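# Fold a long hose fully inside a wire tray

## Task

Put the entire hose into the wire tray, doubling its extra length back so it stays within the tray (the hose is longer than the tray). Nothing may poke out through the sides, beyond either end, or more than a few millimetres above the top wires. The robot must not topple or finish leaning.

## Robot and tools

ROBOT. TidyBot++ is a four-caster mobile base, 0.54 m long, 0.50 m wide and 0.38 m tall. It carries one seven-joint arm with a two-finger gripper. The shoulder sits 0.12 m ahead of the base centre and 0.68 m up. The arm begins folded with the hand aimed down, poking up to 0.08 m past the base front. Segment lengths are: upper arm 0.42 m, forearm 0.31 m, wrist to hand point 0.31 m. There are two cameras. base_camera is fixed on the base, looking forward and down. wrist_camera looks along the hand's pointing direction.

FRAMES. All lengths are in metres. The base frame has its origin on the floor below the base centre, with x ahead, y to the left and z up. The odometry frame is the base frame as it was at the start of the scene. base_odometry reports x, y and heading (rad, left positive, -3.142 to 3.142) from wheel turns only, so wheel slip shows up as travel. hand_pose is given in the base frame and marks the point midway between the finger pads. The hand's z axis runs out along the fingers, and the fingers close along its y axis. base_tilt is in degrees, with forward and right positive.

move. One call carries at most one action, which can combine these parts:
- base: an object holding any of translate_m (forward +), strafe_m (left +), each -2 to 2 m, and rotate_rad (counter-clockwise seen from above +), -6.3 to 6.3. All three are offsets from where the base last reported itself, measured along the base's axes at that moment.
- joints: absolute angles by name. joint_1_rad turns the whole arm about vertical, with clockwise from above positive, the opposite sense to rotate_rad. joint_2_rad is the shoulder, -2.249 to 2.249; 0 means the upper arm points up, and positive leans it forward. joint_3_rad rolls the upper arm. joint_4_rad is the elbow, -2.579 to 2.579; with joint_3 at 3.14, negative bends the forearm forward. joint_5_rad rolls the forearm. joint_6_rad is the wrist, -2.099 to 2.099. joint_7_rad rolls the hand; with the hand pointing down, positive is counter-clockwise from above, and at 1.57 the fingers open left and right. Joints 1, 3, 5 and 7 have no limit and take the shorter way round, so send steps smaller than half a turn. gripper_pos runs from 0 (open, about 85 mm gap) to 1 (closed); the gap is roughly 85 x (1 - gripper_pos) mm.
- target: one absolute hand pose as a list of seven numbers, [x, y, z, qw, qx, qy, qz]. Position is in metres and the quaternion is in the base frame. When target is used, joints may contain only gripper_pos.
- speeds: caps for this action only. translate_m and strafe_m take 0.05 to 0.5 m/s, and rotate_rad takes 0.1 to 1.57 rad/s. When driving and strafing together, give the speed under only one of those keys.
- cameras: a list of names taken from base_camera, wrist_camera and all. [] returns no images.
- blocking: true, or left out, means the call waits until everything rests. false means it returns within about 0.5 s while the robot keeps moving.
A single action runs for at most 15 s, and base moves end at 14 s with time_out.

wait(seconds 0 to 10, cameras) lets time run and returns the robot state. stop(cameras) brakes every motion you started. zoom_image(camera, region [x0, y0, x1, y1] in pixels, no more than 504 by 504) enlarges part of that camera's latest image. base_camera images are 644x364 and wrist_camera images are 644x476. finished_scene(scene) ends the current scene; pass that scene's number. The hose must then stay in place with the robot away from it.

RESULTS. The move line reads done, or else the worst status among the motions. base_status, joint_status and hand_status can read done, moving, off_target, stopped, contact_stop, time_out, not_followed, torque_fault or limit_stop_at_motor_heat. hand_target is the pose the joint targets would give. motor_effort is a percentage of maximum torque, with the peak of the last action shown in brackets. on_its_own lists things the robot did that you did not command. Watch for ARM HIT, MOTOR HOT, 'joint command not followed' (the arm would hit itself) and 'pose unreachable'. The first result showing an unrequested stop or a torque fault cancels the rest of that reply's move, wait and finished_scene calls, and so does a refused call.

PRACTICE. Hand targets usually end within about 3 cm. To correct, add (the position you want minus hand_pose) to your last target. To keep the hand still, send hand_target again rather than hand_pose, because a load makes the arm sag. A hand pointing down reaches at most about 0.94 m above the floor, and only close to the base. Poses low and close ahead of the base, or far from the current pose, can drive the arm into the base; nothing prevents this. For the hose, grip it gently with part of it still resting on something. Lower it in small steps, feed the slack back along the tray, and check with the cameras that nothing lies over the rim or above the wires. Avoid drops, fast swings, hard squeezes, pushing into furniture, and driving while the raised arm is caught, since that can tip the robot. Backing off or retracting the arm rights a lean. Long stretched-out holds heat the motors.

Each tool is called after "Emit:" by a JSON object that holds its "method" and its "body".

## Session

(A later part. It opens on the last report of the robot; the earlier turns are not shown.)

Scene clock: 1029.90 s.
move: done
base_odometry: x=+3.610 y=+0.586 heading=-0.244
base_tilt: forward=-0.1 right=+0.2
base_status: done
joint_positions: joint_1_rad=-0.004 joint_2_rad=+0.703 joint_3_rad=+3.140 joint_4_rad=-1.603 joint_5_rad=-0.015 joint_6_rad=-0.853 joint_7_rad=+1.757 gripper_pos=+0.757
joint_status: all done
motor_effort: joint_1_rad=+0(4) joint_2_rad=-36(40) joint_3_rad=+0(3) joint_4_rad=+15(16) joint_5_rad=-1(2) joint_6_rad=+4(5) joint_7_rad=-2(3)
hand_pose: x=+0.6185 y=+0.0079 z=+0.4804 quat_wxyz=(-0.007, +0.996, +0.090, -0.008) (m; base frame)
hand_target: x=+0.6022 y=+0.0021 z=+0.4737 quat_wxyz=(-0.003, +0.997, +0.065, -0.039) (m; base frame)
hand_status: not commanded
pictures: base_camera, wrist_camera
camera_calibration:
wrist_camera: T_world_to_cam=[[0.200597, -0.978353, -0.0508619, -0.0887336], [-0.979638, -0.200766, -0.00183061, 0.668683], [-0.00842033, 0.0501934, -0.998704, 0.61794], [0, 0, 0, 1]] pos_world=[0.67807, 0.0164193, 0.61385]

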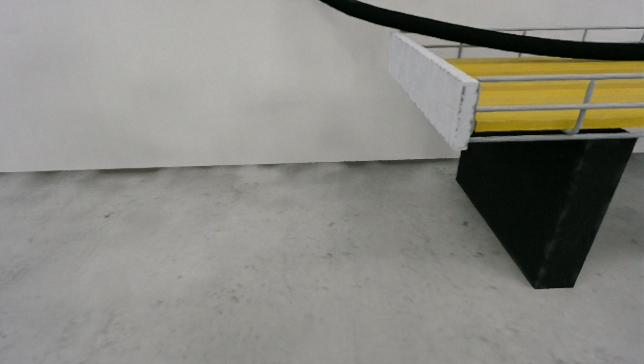

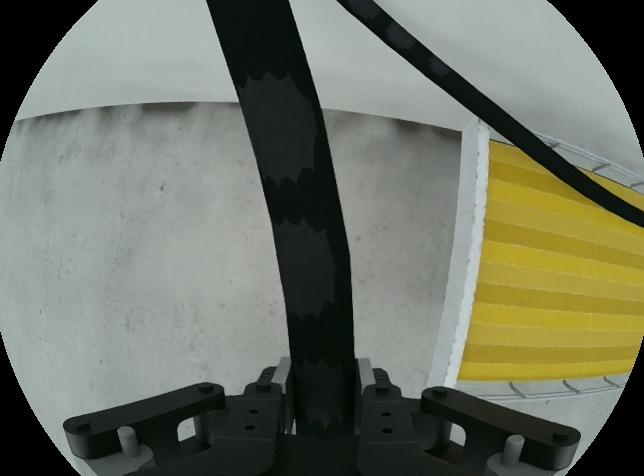

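Emit:
{"method": "move", "body": {"base": {"strafe_m":0.38}, "joints": {"joint_7_rad":0.1}, "speeds": {"strafe_m":0.2}}}

Scene clock: 1035.33 s.
move: done
base_odometry: x=+3.702 y=+0.955 heading=-0.245
base_tilt: forward=-0.1 right=+0.2
base_status: done
joint_positions: joint_1_rad=-0.015 joint_2_rad=+0.703 joint_3_rad=+3.130 joint_4_rad=-1.605 joint_5_rad=-0.015 joint_6_rad=-0.854 joint_7_rad=+0.155 gripper_pos=+0.757
joint_status: all done
motor_effort: joint_1_rad=+2(5) joint_2_rad=-38(38) joint_3_rad=+3(4) joint_4_rad=+12(16) joint_5_rad=+1(2) joint_6_rad=+1(5) joint_7_rad=-1(3)
hand_pose: x=+0.6170 y=+0.0184 z=+0.4803 quat_wxyz=(+0.000, +0.764, -0.645, -0.014) (m; base frame)
hand_target: x=+0.6022 y=+0.0021 z=+0.4737 quat_wxyz=(+0.026, +0.741, -0.670, -0.029) (m; base frame)
hand_status: not commanded
pictures: base_camera, wrist_camera
camera_calibration:
wrist_camera: T_world_to_cam=[[-0.98179, -0.189165, -0.0174845, 0.620798], [-0.189281, 0.981909, 0.00519817, 0.156505], [0.0161849, 0.00841299, -0.999834, 0.603379], [0, 0, 0, 1]] pos_world=[0.629351, -0.0413167, 0.61332]

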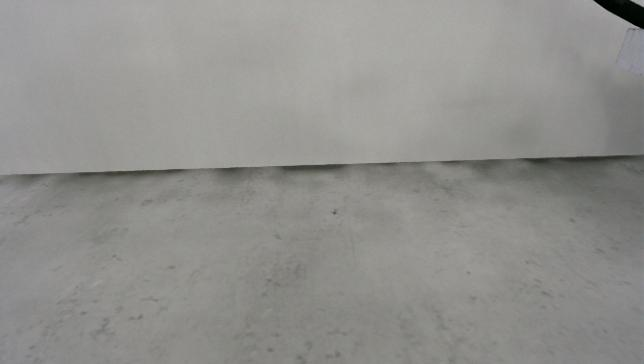

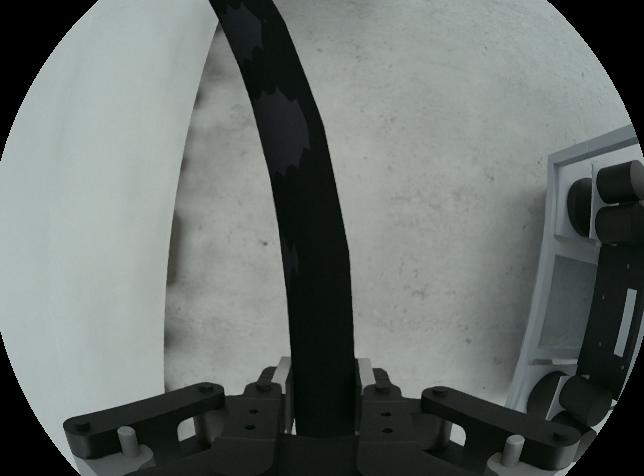

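Emit:
{"method": "move", "body": {"joints": {"joint_2_rad":1.386,"joint_4_rad":-1.525,"joint_6_rad":-0.14}}}

Emit:
{"method": "move", "body": {"joints": {"gripper_pos":0.1}}}

Scene clock: 1043.33 s.
move: done
base_odometry: x=+3.702 y=+0.955 heading=-0.245
base_tilt: forward=-0.1 right=+0.2
base_status: not commanded
joint_positions: joint_1_rad=-0.011 joint_2_rad=+1.360 joint_3_rad=+3.133 joint_4_rad=-1.545 joint_5_rad=-0.015 joint_6_rad=-0.225 joint_7_rad=+0.154 gripper_pos=+0.757
joint_status: all done
motor_effort: joint_1_rad=+0(4) joint_2_rad=-43(47) joint_3_rad=+1(3) joint_4_rad=+4(13) joint_5_rad=+0(2) joint_6_rad=+0(2) joint_7_rad=-1(2)
hand_pose: x=+0.6077 y=+0.0129 z=+0.1531 quat_wxyz=(-0.008, +0.759, -0.652, +0.001) (m; base frame)
hand_target: x=+0.6326 y=+0.0023 z=+0.1431 quat_wxyz=(-0.031, +0.741, -0.670, +0.033) (m; base frame)
hand_status: not commanded
pictures: base_camera, wrist_camera
camera_calibration:
wrist_camera: T_world_to_cam=[[-0.983958, -0.171704, -0.0484102, 0.610728], [-0.17155, 0.985148, -0.00733835, 0.153032], [0.0489512, 0.00108415, -0.998801, 0.256482], [0, 0, 0, 1]] pos_world=[0.614628, -0.0461734, 0.286863]

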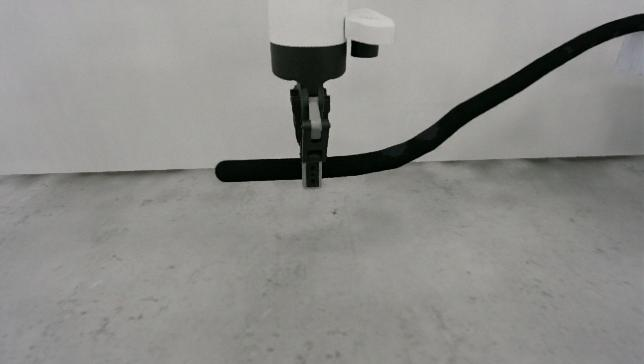

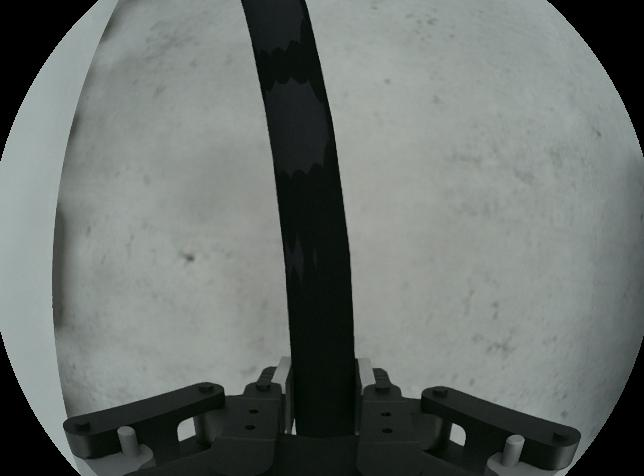

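Scene clock: 1044.37 s.
move: done
base_odometry: x=+3.702 y=+0.955 heading=-0.245
base_tilt: forward=-0.2 right=+0.2
base_status: not commanded
joint_positions: joint_1_rad=-0.009 joint_2_rad=+1.360 joint_3_rad=+3.133 joint_4_rad=-1.544 joint_5_rad=-0.015 joint_6_rad=-0.220 joint_7_rad=+0.152 gripper_pos=+0.100
joint_status: all done
motor_effort: joint_1_rad=-1(1) joint_2_rad=-42(43) joint_3_rad=-1(1) joint_4_rad=+3(4) joint_5_rad=+0(1) joint_6_rad=+0(1) joint_7_rad=+0(1)
hand_pose: x=+0.6101 y=+0.0120 z=+0.1532 quat_wxyz=(-0.010, +0.757, -0.653, +0.003) (m; base frame)
hand_target: x=+0.6326 y=+0.0023 z=+0.1431 quat_wxyz=(-0.031, +0.741, -0.670, +0.033) (m; base frame)
hand_status: not commanded
pictures: base_camera, wrist_camera
camera_calibration:
wrist_camera: T_world_to_cam=[[-0.984336, -0.167631, -0.0546192, 0.614078], [-0.16742, 0.985849, -0.00846048, 0.151919], [0.0552646, 0.000816374, -0.998471, 0.252566], [0, 0, 0, 1]] pos_world=[0.615935, -0.0470365, 0.287005]

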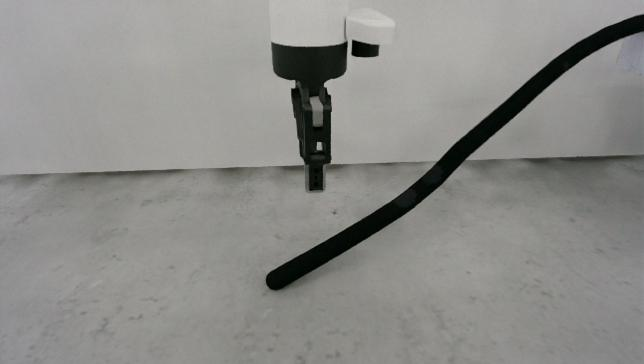

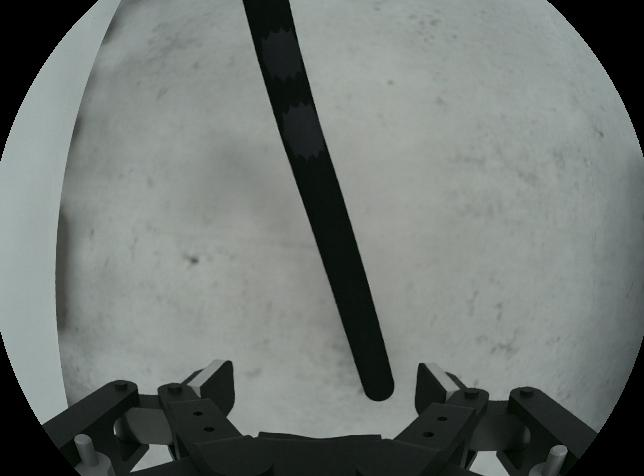

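Emit:
{"method": "move", "body": {"joints": {"joint_2_rad":0.6,"joint_4_rad":-1.755,"joint_6_rad":-0.86}, "cameras": []}}

Emit:
{"method": "move", "body": {"base": {"strafe_m":-1.3}, "joints": {"joint_1_rad":0,"joint_7_rad":2.5}, "cameras": []}}

Emit:
{"method": "move", "body": {"base": {"strafe_m":-1.3}}}

Scene clock: 1056.63 s.
move: done
base_odometry: x=+3.702 y=+0.955 heading=-0.245
base_tilt: forward=-0.2 right=+0.2
base_status: not commanded
joint_positions: joint_1_rad=-0.009 joint_2_rad=+0.590 joint_3_rad=+3.133 joint_4_rad=-1.735 joint_5_rad=-0.015 joint_6_rad=-0.778 joint_7_rad=+0.152 gripper_pos=+0.100
joint_status: all done
motor_effort: joint_1_rad=+0(1) joint_2_rad=-34(47) joint_3_rad=+0(1) joint_4_rad=+12(12) joint_5_rad=+0(1) joint_6_rad=+0(2) joint_7_rad=+0(1)
hand_pose: x=+0.5942 y=+0.0132 z=+0.5054 quat_wxyz=(-0.019, +0.760, -0.649, +0.010) (m; base frame)
hand_target: x=+0.5563 y=+0.0021 z=+0.4966 quat_wxyz=(+0.024, +0.742, -0.670, -0.028) (m; base frame)
hand_status: not commanded
pictures: none
No camera images: "cameras" was empty.

Scene clock: 1060.73 s.
move: done
base_odometry: x=+3.386 y=-0.307 heading=-0.245
base_tilt: forward=-0.2 right=+0.2
base_status: done
joint_positions: joint_1_rad=+0.000 joint_2_rad=+0.589 joint_3_rad=+3.136 joint_4_rad=-1.737 joint_5_rad=-0.015 joint_6_rad=-0.782 joint_7_rad=+2.449 gripper_pos=+0.100
joint_status: all done
motor_effort: joint_1_rad=-1(4) joint_2_rad=-35(35) joint_3_rad=-1(2) joint_4_rad=+11(12) joint_5_rad=+0(1) joint_6_rad=+0(1) joint_7_rad=+0(2)
hand_pose: x=+0.5922 y=+0.0071 z=+0.5053 quat_wxyz=(+0.001, +0.906, +0.422, +0.018) (m; base frame)
hand_target: x=+0.5563 y=+0.0021 z=+0.4966 quat_wxyz=(-0.017, +0.893, +0.448, -0.033) (m; base frame)
hand_status: not commanded
pictures: none
No camera images: "cameras" was empty.

Scene clock: 1064.63 s.
move: done
base_odometry: x=+3.071 y=-1.568 heading=-0.245
base_tilt: forward=-0.2 right=+0.2
base_status: done
joint_positions: joint_1_rad=+0.001 joint_2_rad=+0.589 joint_3_rad=+3.137 joint_4_rad=-1.737 joint_5_rad=-0.015 joint_6_rad=-0.782 joint_7_rad=+2.449 gripper_pos=+0.100
joint_status: not commanded
motor_effort: joint_1_rad=-1(3) joint_2_rad=-34(35) joint_3_rad=-1(2) joint_4_rad=+12(12) joint_5_rad=+0(1) joint_6_rad=+0(1) joint_7_rad=+0(1)
hand_pose: x=+0.5922 y=+0.0064 z=+0.5053 quat_wxyz=(+0.001, +0.907, +0.421, +0.018) (m; base frame)
hand_target: x=+0.5563 y=+0.0021 z=+0.4966 quat_wxyz=(-0.017, +0.893, +0.448, -0.033) (m; base frame)
hand_status: not commanded
pictures: base_camera, wrist_camera
camera_calibration:
wrist_camera: T_world_to_cam=[[0.778587, -0.627313, -0.0167775, -0.445444], [-0.627287, -0.777245, -0.0489989, 0.461598], [0.0176974, 0.0486742, -0.998658, 0.627115], [0, 0, 0, 1]] pos_world=[0.625273, 0.0488178, 0.641417]

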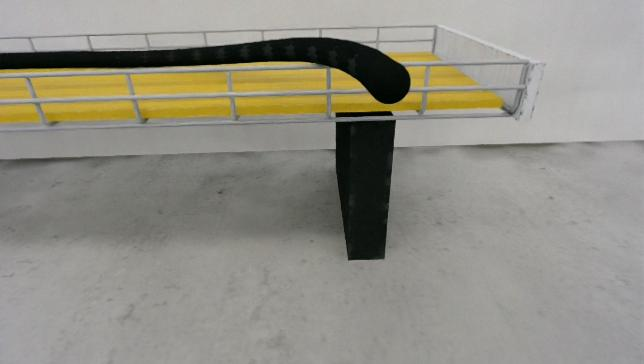

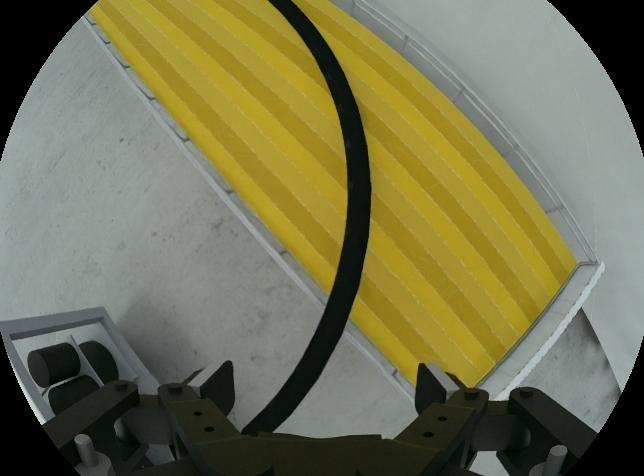

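Emit:
{"method": "move", "body": {"base": {"strafe_m":0.015,"translate_m":-0.0}, "joints": {"joint_2_rad":1.09,"joint_4_rad":-1.575,"joint_6_rad":-0.39,"joint_7_rad":2.24}}}

Scene clock: 1075.70 s.
move: done
base_odometry: x=+3.075 y=-1.553 heading=-0.245
base_tilt: forward=-0.1 right=+0.2
base_status: done
joint_positions: joint_1_rad=-0.004 joint_2_rad=+1.068 joint_3_rad=+3.137 joint_4_rad=-1.595 joint_5_rad=-0.015 joint_6_rad=-0.474 joint_7_rad=+2.294 gripper_pos=+0.100
joint_status: all done
motor_effort: joint_1_rad=+0(3) joint_2_rad=-42(45) joint_3_rad=-1(2) joint_4_rad=+7(12) joint_5_rad=-1(1) joint_6_rad=+0(1) joint_7_rad=+0(2)
hand_pose: x=+0.6343 y=+0.0083 z=+0.2946 quat_wxyz=(-0.004, +0.937, +0.350, +0.005) (m; base frame)
hand_target: x=+0.6632 y=+0.0023 z=+0.2870 quat_wxyz=(+0.014, +0.944, +0.328, +0.041) (m; base frame)
hand_status: not commanded
pictures: base_camera, wrist_camera
camera_calibration:
wrist_camera: T_world_to_cam=[[0.671857, -0.739638, -0.0393006, -0.405221], [-0.740664, -0.67126, -0.0287697, 0.54418], [-0.0051018, 0.0484377, -0.998813, 0.430362], [0, 0, 0, 1]] pos_world=[0.6775, 0.0447231, 0.429582]

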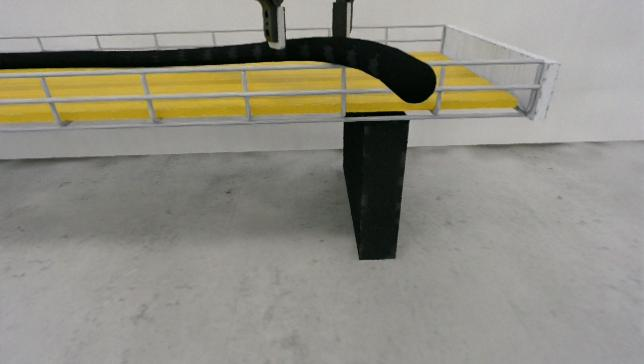

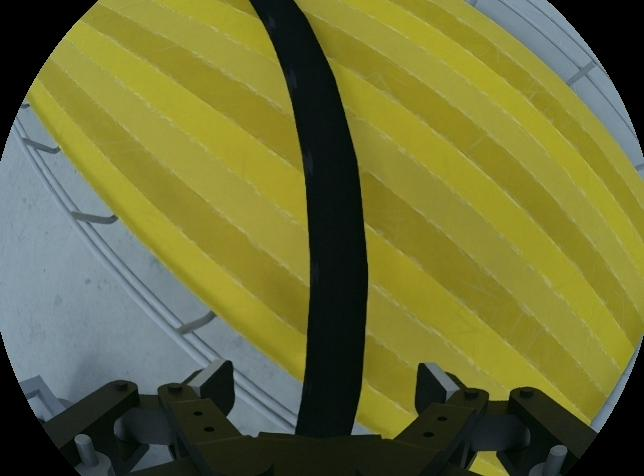

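Emit:
{"method": "move", "body": {"joints": {"joint_2_rad":1.115,"joint_4_rad":-1.575,"joint_6_rad":-0.37}, "cameras": []}}

Emit:
{"method": "move", "body": {"joints": {"gripper_pos":1}, "cameras": []}}

Emit:
{"method": "move", "body": {"joints": {"joint_2_rad":0.9,"joint_4_rad":-1.472,"joint_6_rad":-0.84,"joint_7_rad":3.19}}}

Scene clock: 1089.73 s.
move: done
base_odometry: x=+3.075 y=-1.553 heading=-0.245
base_tilt: forward=-0.1 right=+0.1
base_status: not commanded
joint_positions: joint_1_rad=-0.004 joint_2_rad=+1.089 joint_3_rad=+3.137 joint_4_rad=-1.593 joint_5_rad=-0.015 joint_6_rad=-0.447 joint_7_rad=+2.292 gripper_pos=+0.100
joint_status: all done
motor_effort: joint_1_rad=-1(1) joint_2_rad=-42(44) joint_3_rad=-1(1) joint_4_rad=+6(7) joint_5_rad=+0(1) joint_6_rad=+0(0) joint_7_rad=+0(1)
hand_pose: x=+0.6353 y=+0.0083 z=+0.2841 quat_wxyz=(-0.003, +0.937, +0.349, +0.008) (m; base frame)
hand_target: x=+0.6593 y=+0.0023 z=+0.2739 quat_wxyz=(+0.013, +0.944, +0.328, +0.039) (m; base frame)
hand_status: not commanded
pictures: none
No camera images: "cameras" was empty.

Scene clock: 1090.77 s.
move: off_target
base_odometry: x=+3.075 y=-1.553 heading=-0.245
base_tilt: forward=-0.2 right=+0.3
base_status: not commanded
joint_positions: joint_1_rad=-0.004 joint_2_rad=+1.089 joint_3_rad=+3.137 joint_4_rad=-1.593 joint_5_rad=-0.015 joint_6_rad=-0.447 joint_7_rad=+2.291 gripper_pos=+0.760
joint_status: gripper_pos off_target (ended at +0.760, target +1.000)
motor_effort: joint_1_rad=-1(2) joint_2_rad=-41(43) joint_3_rad=-1(2) joint_4_rad=+7(8) joint_5_rad=-1(1) joint_6_rad=+1(1) joint_7_rad=+0(1)
hand_pose: x=+0.6353 y=+0.0081 z=+0.2841 quat_wxyz=(-0.003, +0.937, +0.349, +0.008) (m; base frame)
hand_target: x=+0.6593 y=+0.0023 z=+0.2739 quat_wxyz=(+0.013, +0.944, +0.328, +0.039) (m; base frame)
hand_status: not commanded
pictures: none
No camera images: "cameras" was empty.

Scene clock: 1092.50 s.
move: done
base_odometry: x=+3.075 y=-1.553 heading=-0.245
base_tilt: forward=-0.1 right=+0.2
base_status: not commanded
joint_positions: joint_1_rad=+0.001 joint_2_rad=+0.884 joint_3_rad=+3.141 joint_4_rad=-1.489 joint_5_rad=-0.015 joint_6_rad=-0.757 joint_7_rad=+3.129 gripper_pos=+0.760
joint_status: all done
motor_effort: joint_1_rad=-3(4) joint_2_rad=-43(47) joint_3_rad=-3(4) joint_4_rad=+11(11) joint_5_rad=-1(1) joint_6_rad=+0(2) joint_7_rad=+0(1)
hand_pose: x=+0.6664 y=+0.0044 z=+0.4113 quat_wxyz=(+0.000, +0.716, +0.698, +0.008) (m; base frame)
hand_target: x=+0.6454 y=+0.0022 z=+0.4071 quat_wxyz=(-0.026, +0.689, +0.724, -0.024) (m; base frame)
hand_status: not commanded
pictures: base_camera, wrist_camera
camera_calibration:
wrist_camera: T_world_to_cam=[[0.999723, -0.00276076, -0.0233708, -0.653429], [-0.00342129, -0.999594, -0.0282702, 0.0786798], [-0.0232833, 0.0283424, -0.999327, 0.55972], [0, 0, 0, 1]] pos_world=[0.666549, 0.0609801, 0.546296]

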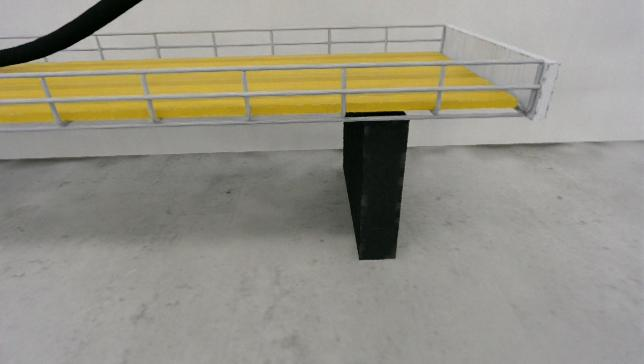

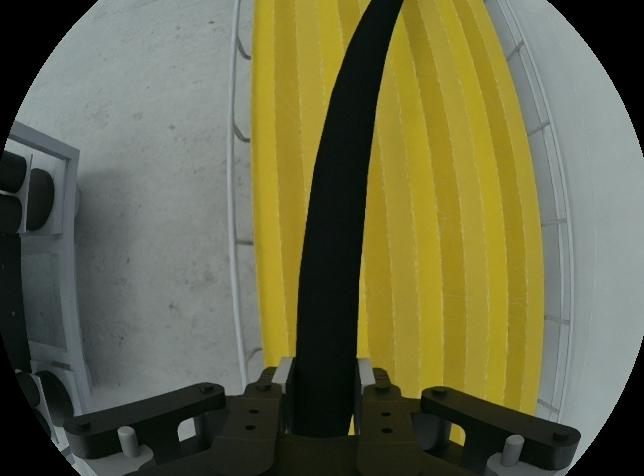

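Emit:
{"method": "move", "body": {"base": {"strafe_m": -0.4}, "speeds": {"strafe_m": 0.3}}}

Scene clock: 1134.43 s.
move: done
base_odometry: x=+2.978 y=-1.941 heading=-0.245
base_tilt: forward=-0.2 right=+0.2
base_status: done
joint_positions: joint_1_rad=-0.003 joint_2_rad=+0.884 joint_3_rad=+3.132 joint_4_rad=-1.489 joint_5_rad=-0.015 joint_6_rad=-0.760 joint_7_rad=+3.134 gripper_pos=+0.760
joint_status: not commanded
motor_effort: joint_1_rad=+0(5) joint_2_rad=-44(45) joint_3_rad=+1(3) joint_4_rad=+11(12) joint_5_rad=+1(2) joint_6_rad=+0(1) joint_7_rad=+1(1)
hand_pose: x=+0.6654 y=+0.0120 z=+0.4114 quat_wxyz=(-0.004, +0.710, +0.704, +0.010) (m; base frame)
hand_target: x=+0.6454 y=+0.0022 z=+0.4071 quat_wxyz=(-0.026, +0.689, +0.724, -0.024) (m; base frame)
hand_status: not commanded
pictures: base_camera, wrist_camera
camera_calibration:
wrist_camera: T_world_to_cam=[[0.999571, 0.0133929, -0.0260543, -0.651367], [0.0124665, -0.999295, -0.0353993, 0.0785658], [-0.02651, 0.0350593, -0.999034, 0.561559], [0, 0, 0, 1]] pos_world=[0.664995, 0.0675463, 0.546826]

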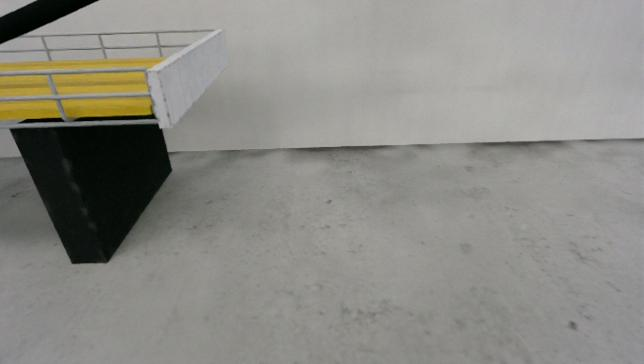

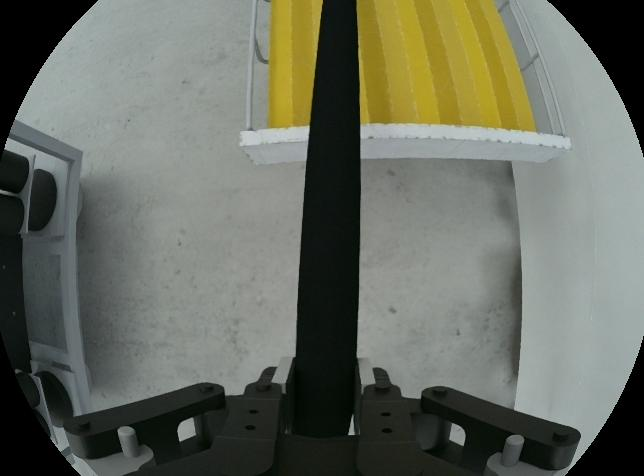

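Emit:
{"method": "move", "body": {"base": {"strafe_m": -0.37}, "speeds": {"strafe_m": 0.3}}}

Emit:
{"method": "move", "body": {"joints": {"joint_2_rad": 1.386, "joint_4_rad": -1.525, "joint_6_rad": -0.14}}}

Scene clock: 1141.13 s.
move: done
base_odometry: x=+2.888 y=-2.300 heading=-0.245
base_tilt: forward=-0.2 right=+0.2
base_status: done
joint_positions: joint_1_rad=-0.005 joint_2_rad=+0.884 joint_3_rad=+3.127 joint_4_rad=-1.489 joint_5_rad=-0.015 joint_6_rad=-0.760 joint_7_rad=+3.134 gripper_pos=+0.760
joint_status: not commanded
motor_effort: joint_1_rad=+1(6) joint_2_rad=-44(46) joint_3_rad=+0(4) joint_4_rad=+11(12) joint_5_rad=+1(3) joint_6_rad=+0(1) joint_7_rad=+0(1)
hand_pose: x=+0.6651 y=+0.0157 z=+0.4115 quat_wxyz=(-0.005, +0.708, +0.706, +0.011) (m; base frame)
hand_target: x=+0.6454 y=+0.0022 z=+0.4071 quat_wxyz=(-0.026, +0.689, +0.724, -0.024) (m; base frame)
hand_status: not commanded
pictures: base_camera, wrist_camera
camera_calibration:
wrist_camera: T_world_to_cam=[[0.999475, 0.0184879, -0.026619, -0.650913], [0.0174434, -0.999089, -0.0389506, 0.0804018], [-0.0273148, 0.0384658, -0.998887, 0.561883], [0, 0, 0, 1]] pos_world=[0.664516, 0.0707493, 0.547062]

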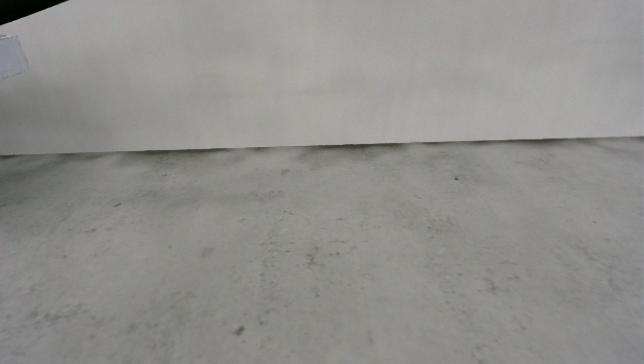

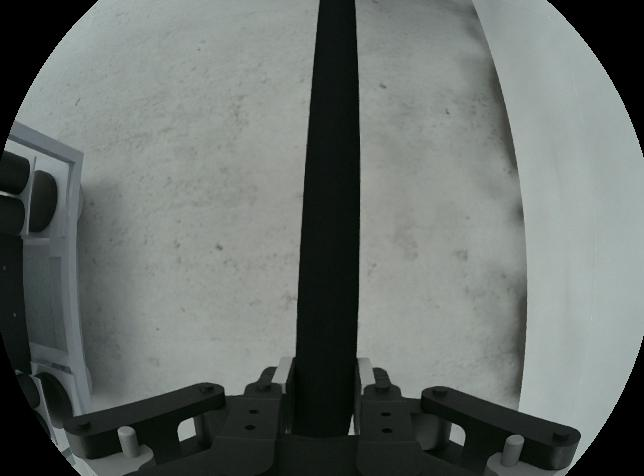

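Scene clock: 1143.17 s.
move: done
base_odometry: x=+2.888 y=-2.300 heading=-0.245
base_tilt: forward=-0.1 right=+0.2
base_status: not commanded
joint_positions: joint_1_rad=-0.006 joint_2_rad=+1.358 joint_3_rad=+3.126 joint_4_rad=-1.506 joint_5_rad=-0.015 joint_6_rad=-0.220 joint_7_rad=+3.134 gripper_pos=+0.760
joint_status: all done
motor_effort: joint_1_rad=+0(4) joint_2_rad=-42(47) joint_3_rad=+1(3) joint_4_rad=+4(11) joint_5_rad=+1(2) joint_6_rad=+0(1) joint_7_rad=+1(1)
hand_pose: x=+0.6340 y=+0.0154 z=+0.1579 quat_wxyz=(+0.013, +0.711, +0.702, +0.027) (m; base frame)
hand_target: x=+0.6326 y=+0.0023 z=+0.1431 quat_wxyz=(+0.032, +0.689, +0.723, +0.032) (m; base frame)
hand_status: not commanded
pictures: base_camera, wrist_camera
camera_calibration:
wrist_camera: T_world_to_cam=[[0.999707, 0.00897059, 0.0224819, -0.634345], [0.00976941, -0.999316, -0.0356772, 0.0752034], [0.0221465, 0.0358864, -0.99911, 0.276501], [0, 0, 0, 1]] pos_world=[0.627301, 0.0709197, 0.293199]

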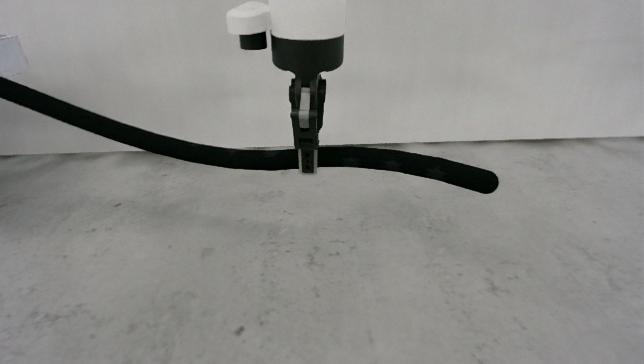

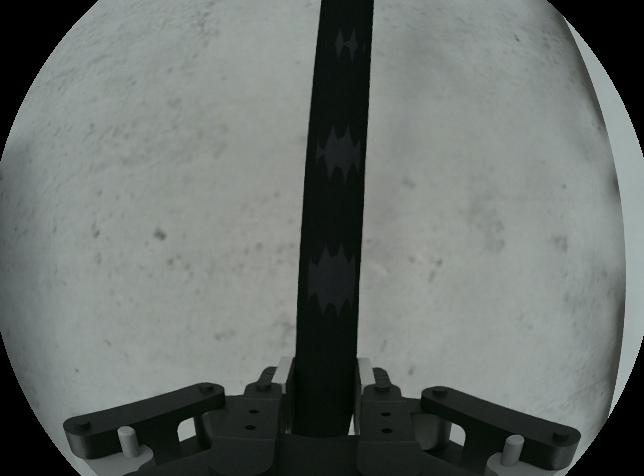

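Emit:
{"method": "move", "body": {"joints": {"joint_2_rad": 1.562, "joint_4_rad": -1.51, "joint_6_rad": 0.01}, "cameras": ["base_camera"]}}

Emit:
{"method": "move", "body": {"joints": {"gripper_pos": 0.1}, "cameras": ["base_camera"]}}

Emit:
{"method": "move", "body": {"joints": {"joint_2_rad": 0.5, "joint_4_rad": -2.2, "joint_6_rad": -0.36}, "base": {"translate_m": -0.05}, "cameras": ["base_camera"]}}

Emit:
{"method": "move", "body": {"base": {"strafe_m": 1.3, "translate_m": 0}}}

Emit:
{"method": "move", "body": {"base": {"strafe_m": 1.0, "translate_m": 0}}}

Scene clock: 1150.77 s.
move: done
base_odometry: x=+2.888 y=-2.300 heading=-0.245
base_tilt: forward=-0.1 right=+0.2
base_status: not commanded
joint_positions: joint_1_rad=-0.006 joint_2_rad=+1.539 joint_3_rad=+3.126 joint_4_rad=-1.506 joint_5_rad=-0.015 joint_6_rad=-0.068 joint_7_rad=+3.134 gripper_pos=+0.760
joint_status: all done
motor_effort: joint_1_rad=-1(2) joint_2_rad=-39(44) joint_3_rad=+0(4) joint_4_rad=+0(5) joint_5_rad=+1(2) joint_6_rad=+0(1) joint_7_rad=+0(1)
hand_pose: x=+0.5787 y=+0.0144 z=+0.0715 quat_wxyz=(+0.004, +0.713, +0.701, +0.016) (m; base frame)
hand_target: x=+0.5863 y=+0.0023 z=+0.0616 quat_wxyz=(+0.028, +0.689, +0.723, +0.028) (m; base frame)
hand_status: not commanded
pictures: base_camera

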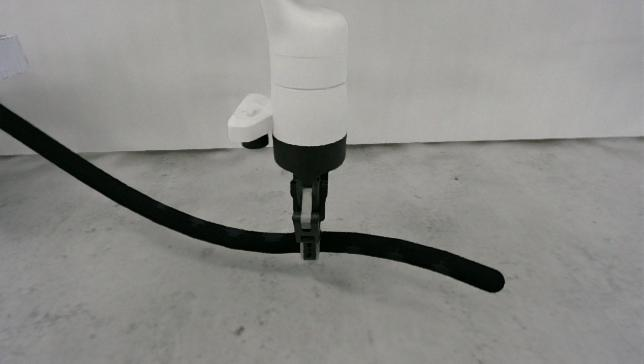

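Scene clock: 1151.80 s.
move: done
base_odometry: x=+2.888 y=-2.300 heading=-0.245
base_tilt: forward=-0.1 right=+0.1
base_status: not commanded
joint_positions: joint_1_rad=-0.006 joint_2_rad=+1.539 joint_3_rad=+3.130 joint_4_rad=-1.506 joint_5_rad=-0.015 joint_6_rad=-0.067 joint_7_rad=+3.141 gripper_pos=+0.100
joint_status: all done
motor_effort: joint_1_rad=-1(2) joint_2_rad=-41(42) joint_3_rad=-1(2) joint_4_rad=+1(2) joint_5_rad=+0(1) joint_6_rad=+0(1) joint_7_rad=+0(1)
hand_pose: x=+0.5786 y=+0.0116 z=+0.0713 quat_wxyz=(+0.006, +0.710, +0.704, +0.015) (m; base frame)
hand_target: x=+0.5863 y=+0.0023 z=+0.0616 quat_wxyz=(+0.028, +0.689, +0.723, +0.028) (m; base frame)
hand_status: not commanded
pictures: base_camera

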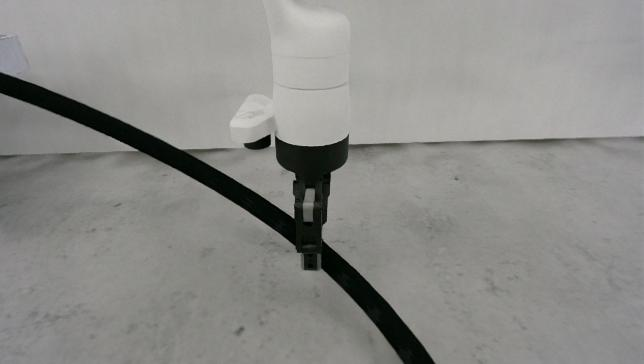

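Scene clock: 1154.13 s.
move: done
base_odometry: x=+2.839 y=-2.289 heading=-0.245
base_tilt: forward=-0.2 right=+0.2
base_status: done
joint_positions: joint_1_rad=-0.006 joint_2_rad=+0.493 joint_3_rad=+3.131 joint_4_rad=-2.180 joint_5_rad=-0.015 joint_6_rad=-0.277 joint_7_rad=+3.141 gripper_pos=+0.100
joint_status: all done
motor_effort: joint_1_rad=-1(2) joint_2_rad=-27(45) joint_3_rad=+0(2) joint_4_rad=+7(8) joint_5_rad=+0(1) joint_6_rad=+1(2) joint_7_rad=-1(2)
hand_pose: x=+0.5189 y=+0.0101 z=+0.4663 quat_wxyz=(+0.063, +0.704, +0.704, +0.072) (m; base frame)
hand_target: x=+0.4804 y=+0.0020 z=+0.4566 quat_wxyz=(+0.029, +0.689, +0.724, +0.028) (m; base frame)
hand_status: not commanded
pictures: base_camera

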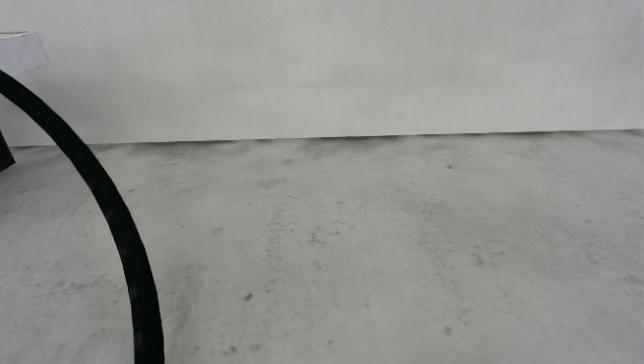

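Scene clock: 1158.20 s.
move: done
base_odometry: x=+3.155 y=-1.027 heading=-0.244
base_tilt: forward=-0.1 right=+0.1
base_status: done
joint_positions: joint_1_rad=-0.005 joint_2_rad=+0.488 joint_3_rad=+3.139 joint_4_rad=-2.198 joint_5_rad=-0.015 joint_6_rad=-0.312 joint_7_rad=+3.141 gripper_pos=+0.100
joint_status: not commanded
motor_effort: joint_1_rad=-1(16) joint_2_rad=-27(48) joint_3_rad=+0(9) joint_4_rad=+7(12) joint_5_rad=+0(2) joint_6_rad=+1(4) joint_7_rad=+0(1)
hand_pose: x=+0.4989 y=+0.0058 z=+0.4632 quat_wxyz=(+0.048, +0.708, +0.703, +0.053) (m; base frame)
hand_target: x=+0.4804 y=+0.0020 z=+0.4566 quat_wxyz=(+0.029, +0.689, +0.724, +0.028) (m; base frame)
hand_status: not commanded
pictures: base_camera, wrist_camera
camera_calibration:
wrist_camera: T_world_to_cam=[[0.993992, 0.0145397, 0.108486, -0.543067], [0.0169828, -0.999622, -0.0216307, 0.067655], [0.10813, 0.0233431, -0.993863, 0.539555], [0, 0, 0, 1]] pos_world=[0.480313, 0.0629306, 0.596622]

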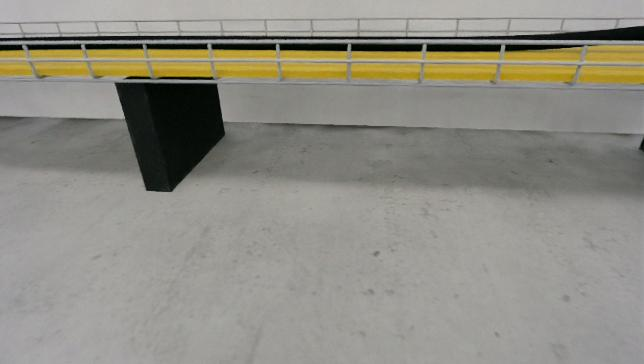

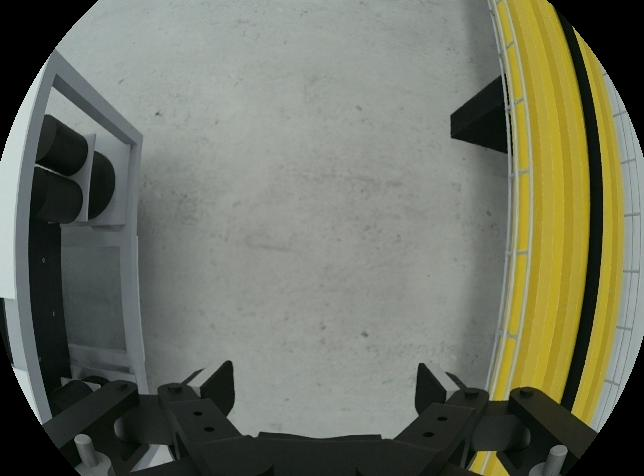

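Scene clock: 1161.50 s.
move: done
base_odometry: x=+3.397 y=-0.057 heading=-0.243
base_tilt: forward=-0.1 right=+0.2
base_status: done
joint_positions: joint_1_rad=-0.002 joint_2_rad=+0.488 joint_3_rad=+3.139 joint_4_rad=-2.198 joint_5_rad=-0.015 joint_6_rad=-0.312 joint_7_rad=+3.141 gripper_pos=+0.100
joint_status: not commanded
motor_effort: joint_1_rad=-1(3) joint_2_rad=-27(28) joint_3_rad=+0(2) joint_4_rad=+7(8) joint_5_rad=+0(1) joint_6_rad=+1(1) joint_7_rad=-1(1)
hand_pose: x=+0.4989 y=+0.0046 z=+0.4632 quat_wxyz=(+0.048, +0.709, +0.702, +0.053) (m; base frame)
hand_target: x=+0.4804 y=+0.0020 z=+0.4566 quat_wxyz=(+0.029, +0.689, +0.724, +0.028) (m; base frame)
hand_status: not commanded
pictures: base_camera, wrist_camera
camera_calibration:
wrist_camera: T_world_to_cam=[[0.994032, 0.0114579, 0.108485, -0.543073], [0.0138791, -0.999671, -0.0215894, 0.0679962], [0.108202, 0.0229662, -0.993864, 0.539547], [0, 0, 0, 1]] pos_world=[0.480508, 0.0618049, 0.596619]

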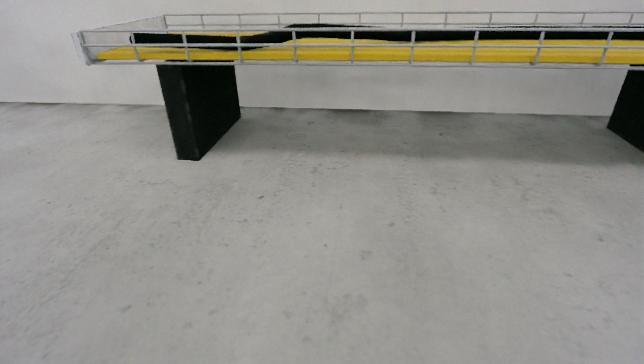

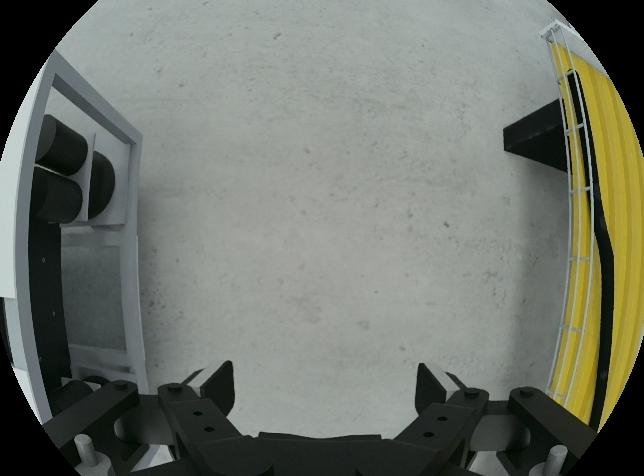

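Emit:
{"method": "zoom_image", "body": {"camera": "base_camera", "region": [60, 0, 460, 80]}}

Emit:
{"method": "zoom_image", "body": {"camera": "wrist_camera", "region": [500, 0, 644, 440]}}

Scaled by 1.260.

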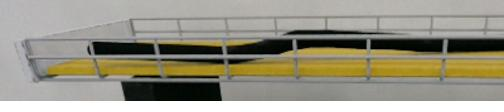

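Scaled by 1.145.

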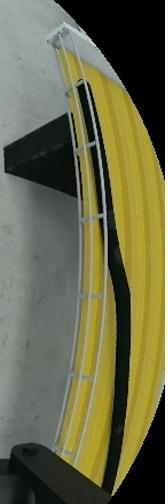

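Emit:
{"method": "move", "body": {"base": {"strafe_m": -1.9, "rotate_rad": 0}}}

Scene clock: 1177.47 s.
move: time_out
base_odometry: x=+2.945 y=-1.884 heading=-0.219
base_tilt: forward=-0.2 right=+0.2
base_status: strafe_m time_out (by the wheels' count: -1.882 of -1.900); rotate_rad time_out (by the wheels' count: +0.024 of +0.000)
joint_positions: joint_1_rad=+0.003 joint_2_rad=+0.487 joint_3_rad=+3.143 joint_4_rad=-2.201 joint_5_rad=-0.014 joint_6_rad=-0.323 joint_7_rad=+3.142 gripper_pos=+0.100
joint_status: not commanded
motor_effort: joint_1_rad=-1(23) joint_2_rad=-26(37) joint_3_rad=+0(11) joint_4_rad=+7(16) joint_5_rad=+0(2) joint_6_rad=+1(5) joint_7_rad=-1(1)
hand_pose: x=+0.4942 y=+0.0010 z=+0.4625 quat_wxyz=(+0.045, +0.712, +0.699, +0.048) (m; base frame)
hand_target: x=+0.4804 y=+0.0020 z=+0.4566 quat_wxyz=(+0.029, +0.689, +0.724, +0.028) (m; base frame)
hand_status: not commanded
pictures: base_camera, wrist_camera
camera_calibration:
wrist_camera: T_world_to_cam=[[0.995388, 0.00388463, 0.0958534, -0.533115], [0.00581477, -0.999786, -0.0198653, 0.0676642], [0.0957557, 0.020331, -0.995197, 0.546243], [0, 0, 0, 1]] pos_world=[0.477957, 0.058615, 0.596064]

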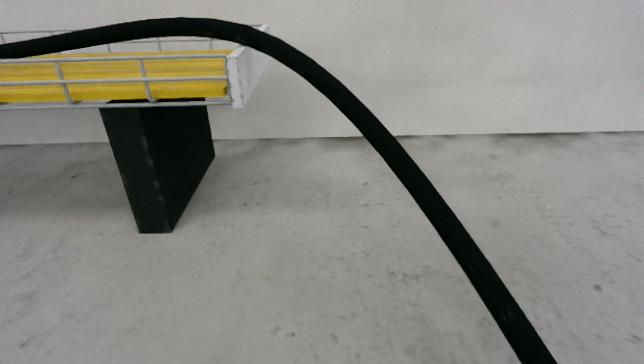

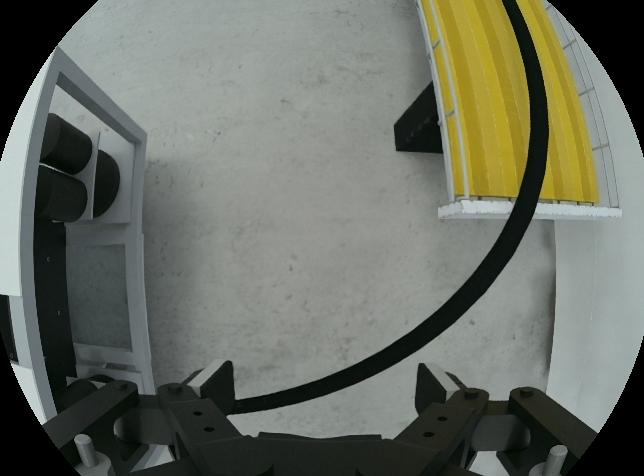

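Emit:
{"method": "move", "body": {"base": {"strafe_m": 0.15, "translate_m": -0.2, "rotate_rad": -0.02}}}

Scene clock: 1182.60 s.
move: done
base_odometry: x=+2.782 y=-1.694 heading=-0.238
base_tilt: forward=-0.2 right=+0.1
base_status: done
joint_positions: joint_1_rad=+0.000 joint_2_rad=+0.487 joint_3_rad=+3.142 joint_4_rad=-2.202 joint_5_rad=-0.014 joint_6_rad=-0.323 joint_7_rad=+3.142 gripper_pos=+0.100
joint_status: not commanded
motor_effort: joint_1_rad=-1(3) joint_2_rad=-26(28) joint_3_rad=+0(2) joint_4_rad=+7(9) joint_5_rad=+0(1) joint_6_rad=+1(2) joint_7_rad=+0(1)
hand_pose: x=+0.4939 y=+0.0024 z=+0.4624 quat_wxyz=(+0.044, +0.711, +0.701, +0.048) (m; base frame)
hand_target: x=+0.4804 y=+0.0020 z=+0.4566 quat_wxyz=(+0.029, +0.689, +0.724, +0.028) (m; base frame)
hand_status: not commanded
pictures: base_camera, wrist_camera
camera_calibration:
wrist_camera: T_world_to_cam=[[0.995422, 0.0072759, 0.0952996, -0.532591], [0.00923496, -0.999755, -0.020132, 0.0674423], [0.0951297, 0.0209199, -0.995245, 0.546448], [0, 0, 0, 1]] pos_world=[0.477547, 0.0598692, 0.595964]

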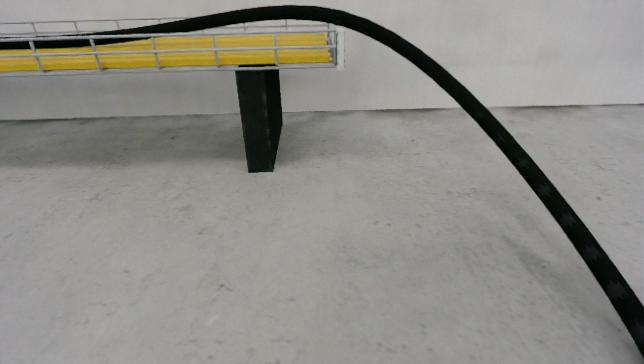

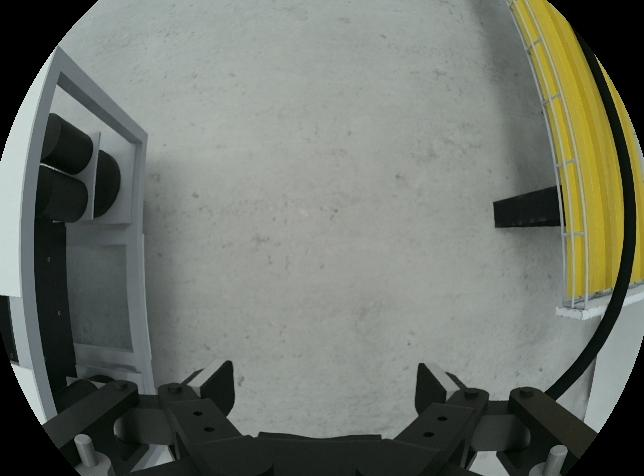

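Emit:
{"method": "move", "body": {"base": {"strafe_m": -0.4, "translate_m": -0.1}}}

Scene clock: 1187.40 s.
move: done
base_odometry: x=+2.590 y=-2.060 heading=-0.239
base_tilt: forward=-0.2 right=+0.2
base_status: done
joint_positions: joint_1_rad=+0.005 joint_2_rad=+0.487 joint_3_rad=+3.142 joint_4_rad=-2.202 joint_5_rad=-0.014 joint_6_rad=-0.323 joint_7_rad=+3.142 gripper_pos=+0.100
joint_status: not commanded
motor_effort: joint_1_rad=+0(3) joint_2_rad=-26(28) joint_3_rad=+0(2) joint_4_rad=+7(8) joint_5_rad=+0(1) joint_6_rad=+1(1) joint_7_rad=+0(1)
hand_pose: x=+0.4939 y=+0.0006 z=+0.4623 quat_wxyz=(+0.044, +0.712, +0.699, +0.048) (m; base frame)
hand_target: x=+0.4804 y=+0.0020 z=+0.4566 quat_wxyz=(+0.029, +0.689, +0.724, +0.028) (m; base frame)
hand_status: not commanded
pictures: base_camera, wrist_camera
camera_calibration:
wrist_camera: T_world_to_cam=[[0.995453, 0.00270281, 0.095212, -0.532534], [0.00464285, -0.999786, -0.0201603, 0.0680081], [0.0951372, 0.0205107, -0.995253, 0.546453], [0, 0, 0, 1]] pos_world=[0.477809, 0.0582248, 0.595934]

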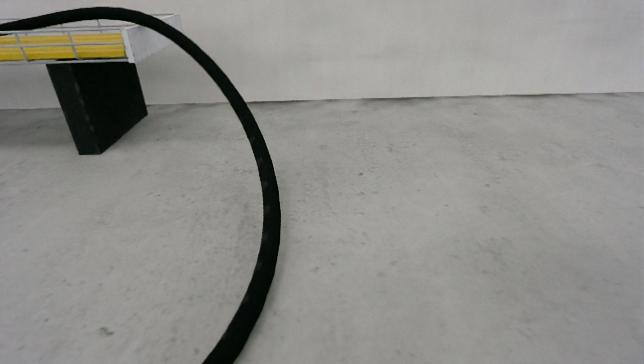

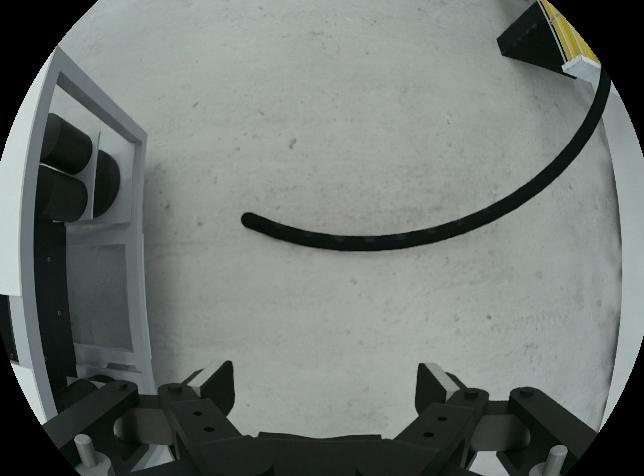

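Emit:
{"method": "move", "body": {"base": {"strafe_m": 0.09, "translate_m": 0.13}, "joints": {"joint_1_rad": 0, "joint_2_rad": 1.27, "joint_4_rad": -1.60, "joint_6_rad": -0.18, "joint_7_rad": 1.77}}}

Scene clock: 1208.70 s.
move: done
base_odometry: x=+2.738 y=-2.003 heading=-0.240
base_tilt: forward=-0.2 right=+0.2
base_status: done
joint_positions: joint_1_rad=+0.001 joint_2_rad=+1.247 joint_3_rad=+3.142 joint_4_rad=-1.621 joint_5_rad=-0.014 joint_6_rad=-0.260 joint_7_rad=+1.824 gripper_pos=+0.100
joint_status: all done
motor_effort: joint_1_rad=+0(2) joint_2_rad=-41(44) joint_3_rad=-1(1) joint_4_rad=+3(9) joint_5_rad=+0(1) joint_6_rad=+0(2) joint_7_rad=+0(2)
hand_pose: x=+0.6073 y=+0.0019 z=+0.2019 quat_wxyz=(-0.001, +0.993, +0.119, +0.007) (m; base frame)
hand_target: x=+0.6337 y=+0.0023 z=+0.1937 quat_wxyz=(+0.004, +0.994, +0.100, +0.046) (m; base frame)
hand_status: not commanded
pictures: base_camera, wrist_camera
camera_calibration:
wrist_camera: T_world_to_cam=[[0.257994, -0.965539, -0.0342598, -0.144754], [-0.96591, -0.256984, -0.0312567, 0.653765], [0.0213753, 0.041156, -0.998924, 0.321942], [0, 0, 0, 1]] pos_world=[0.661942, 0.0149915, 0.337071]

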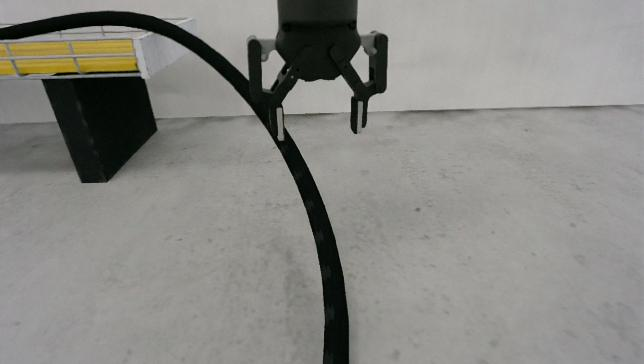

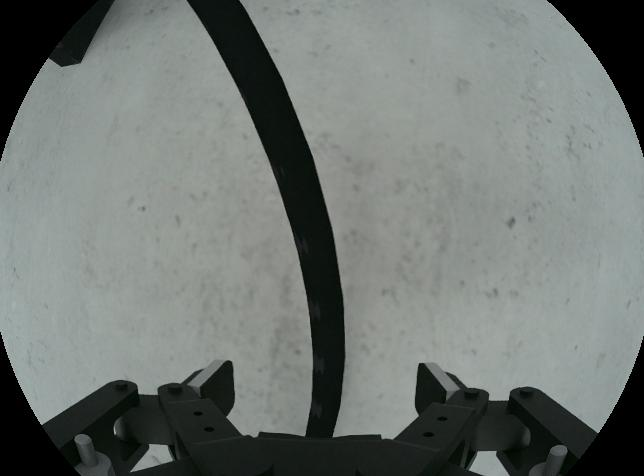

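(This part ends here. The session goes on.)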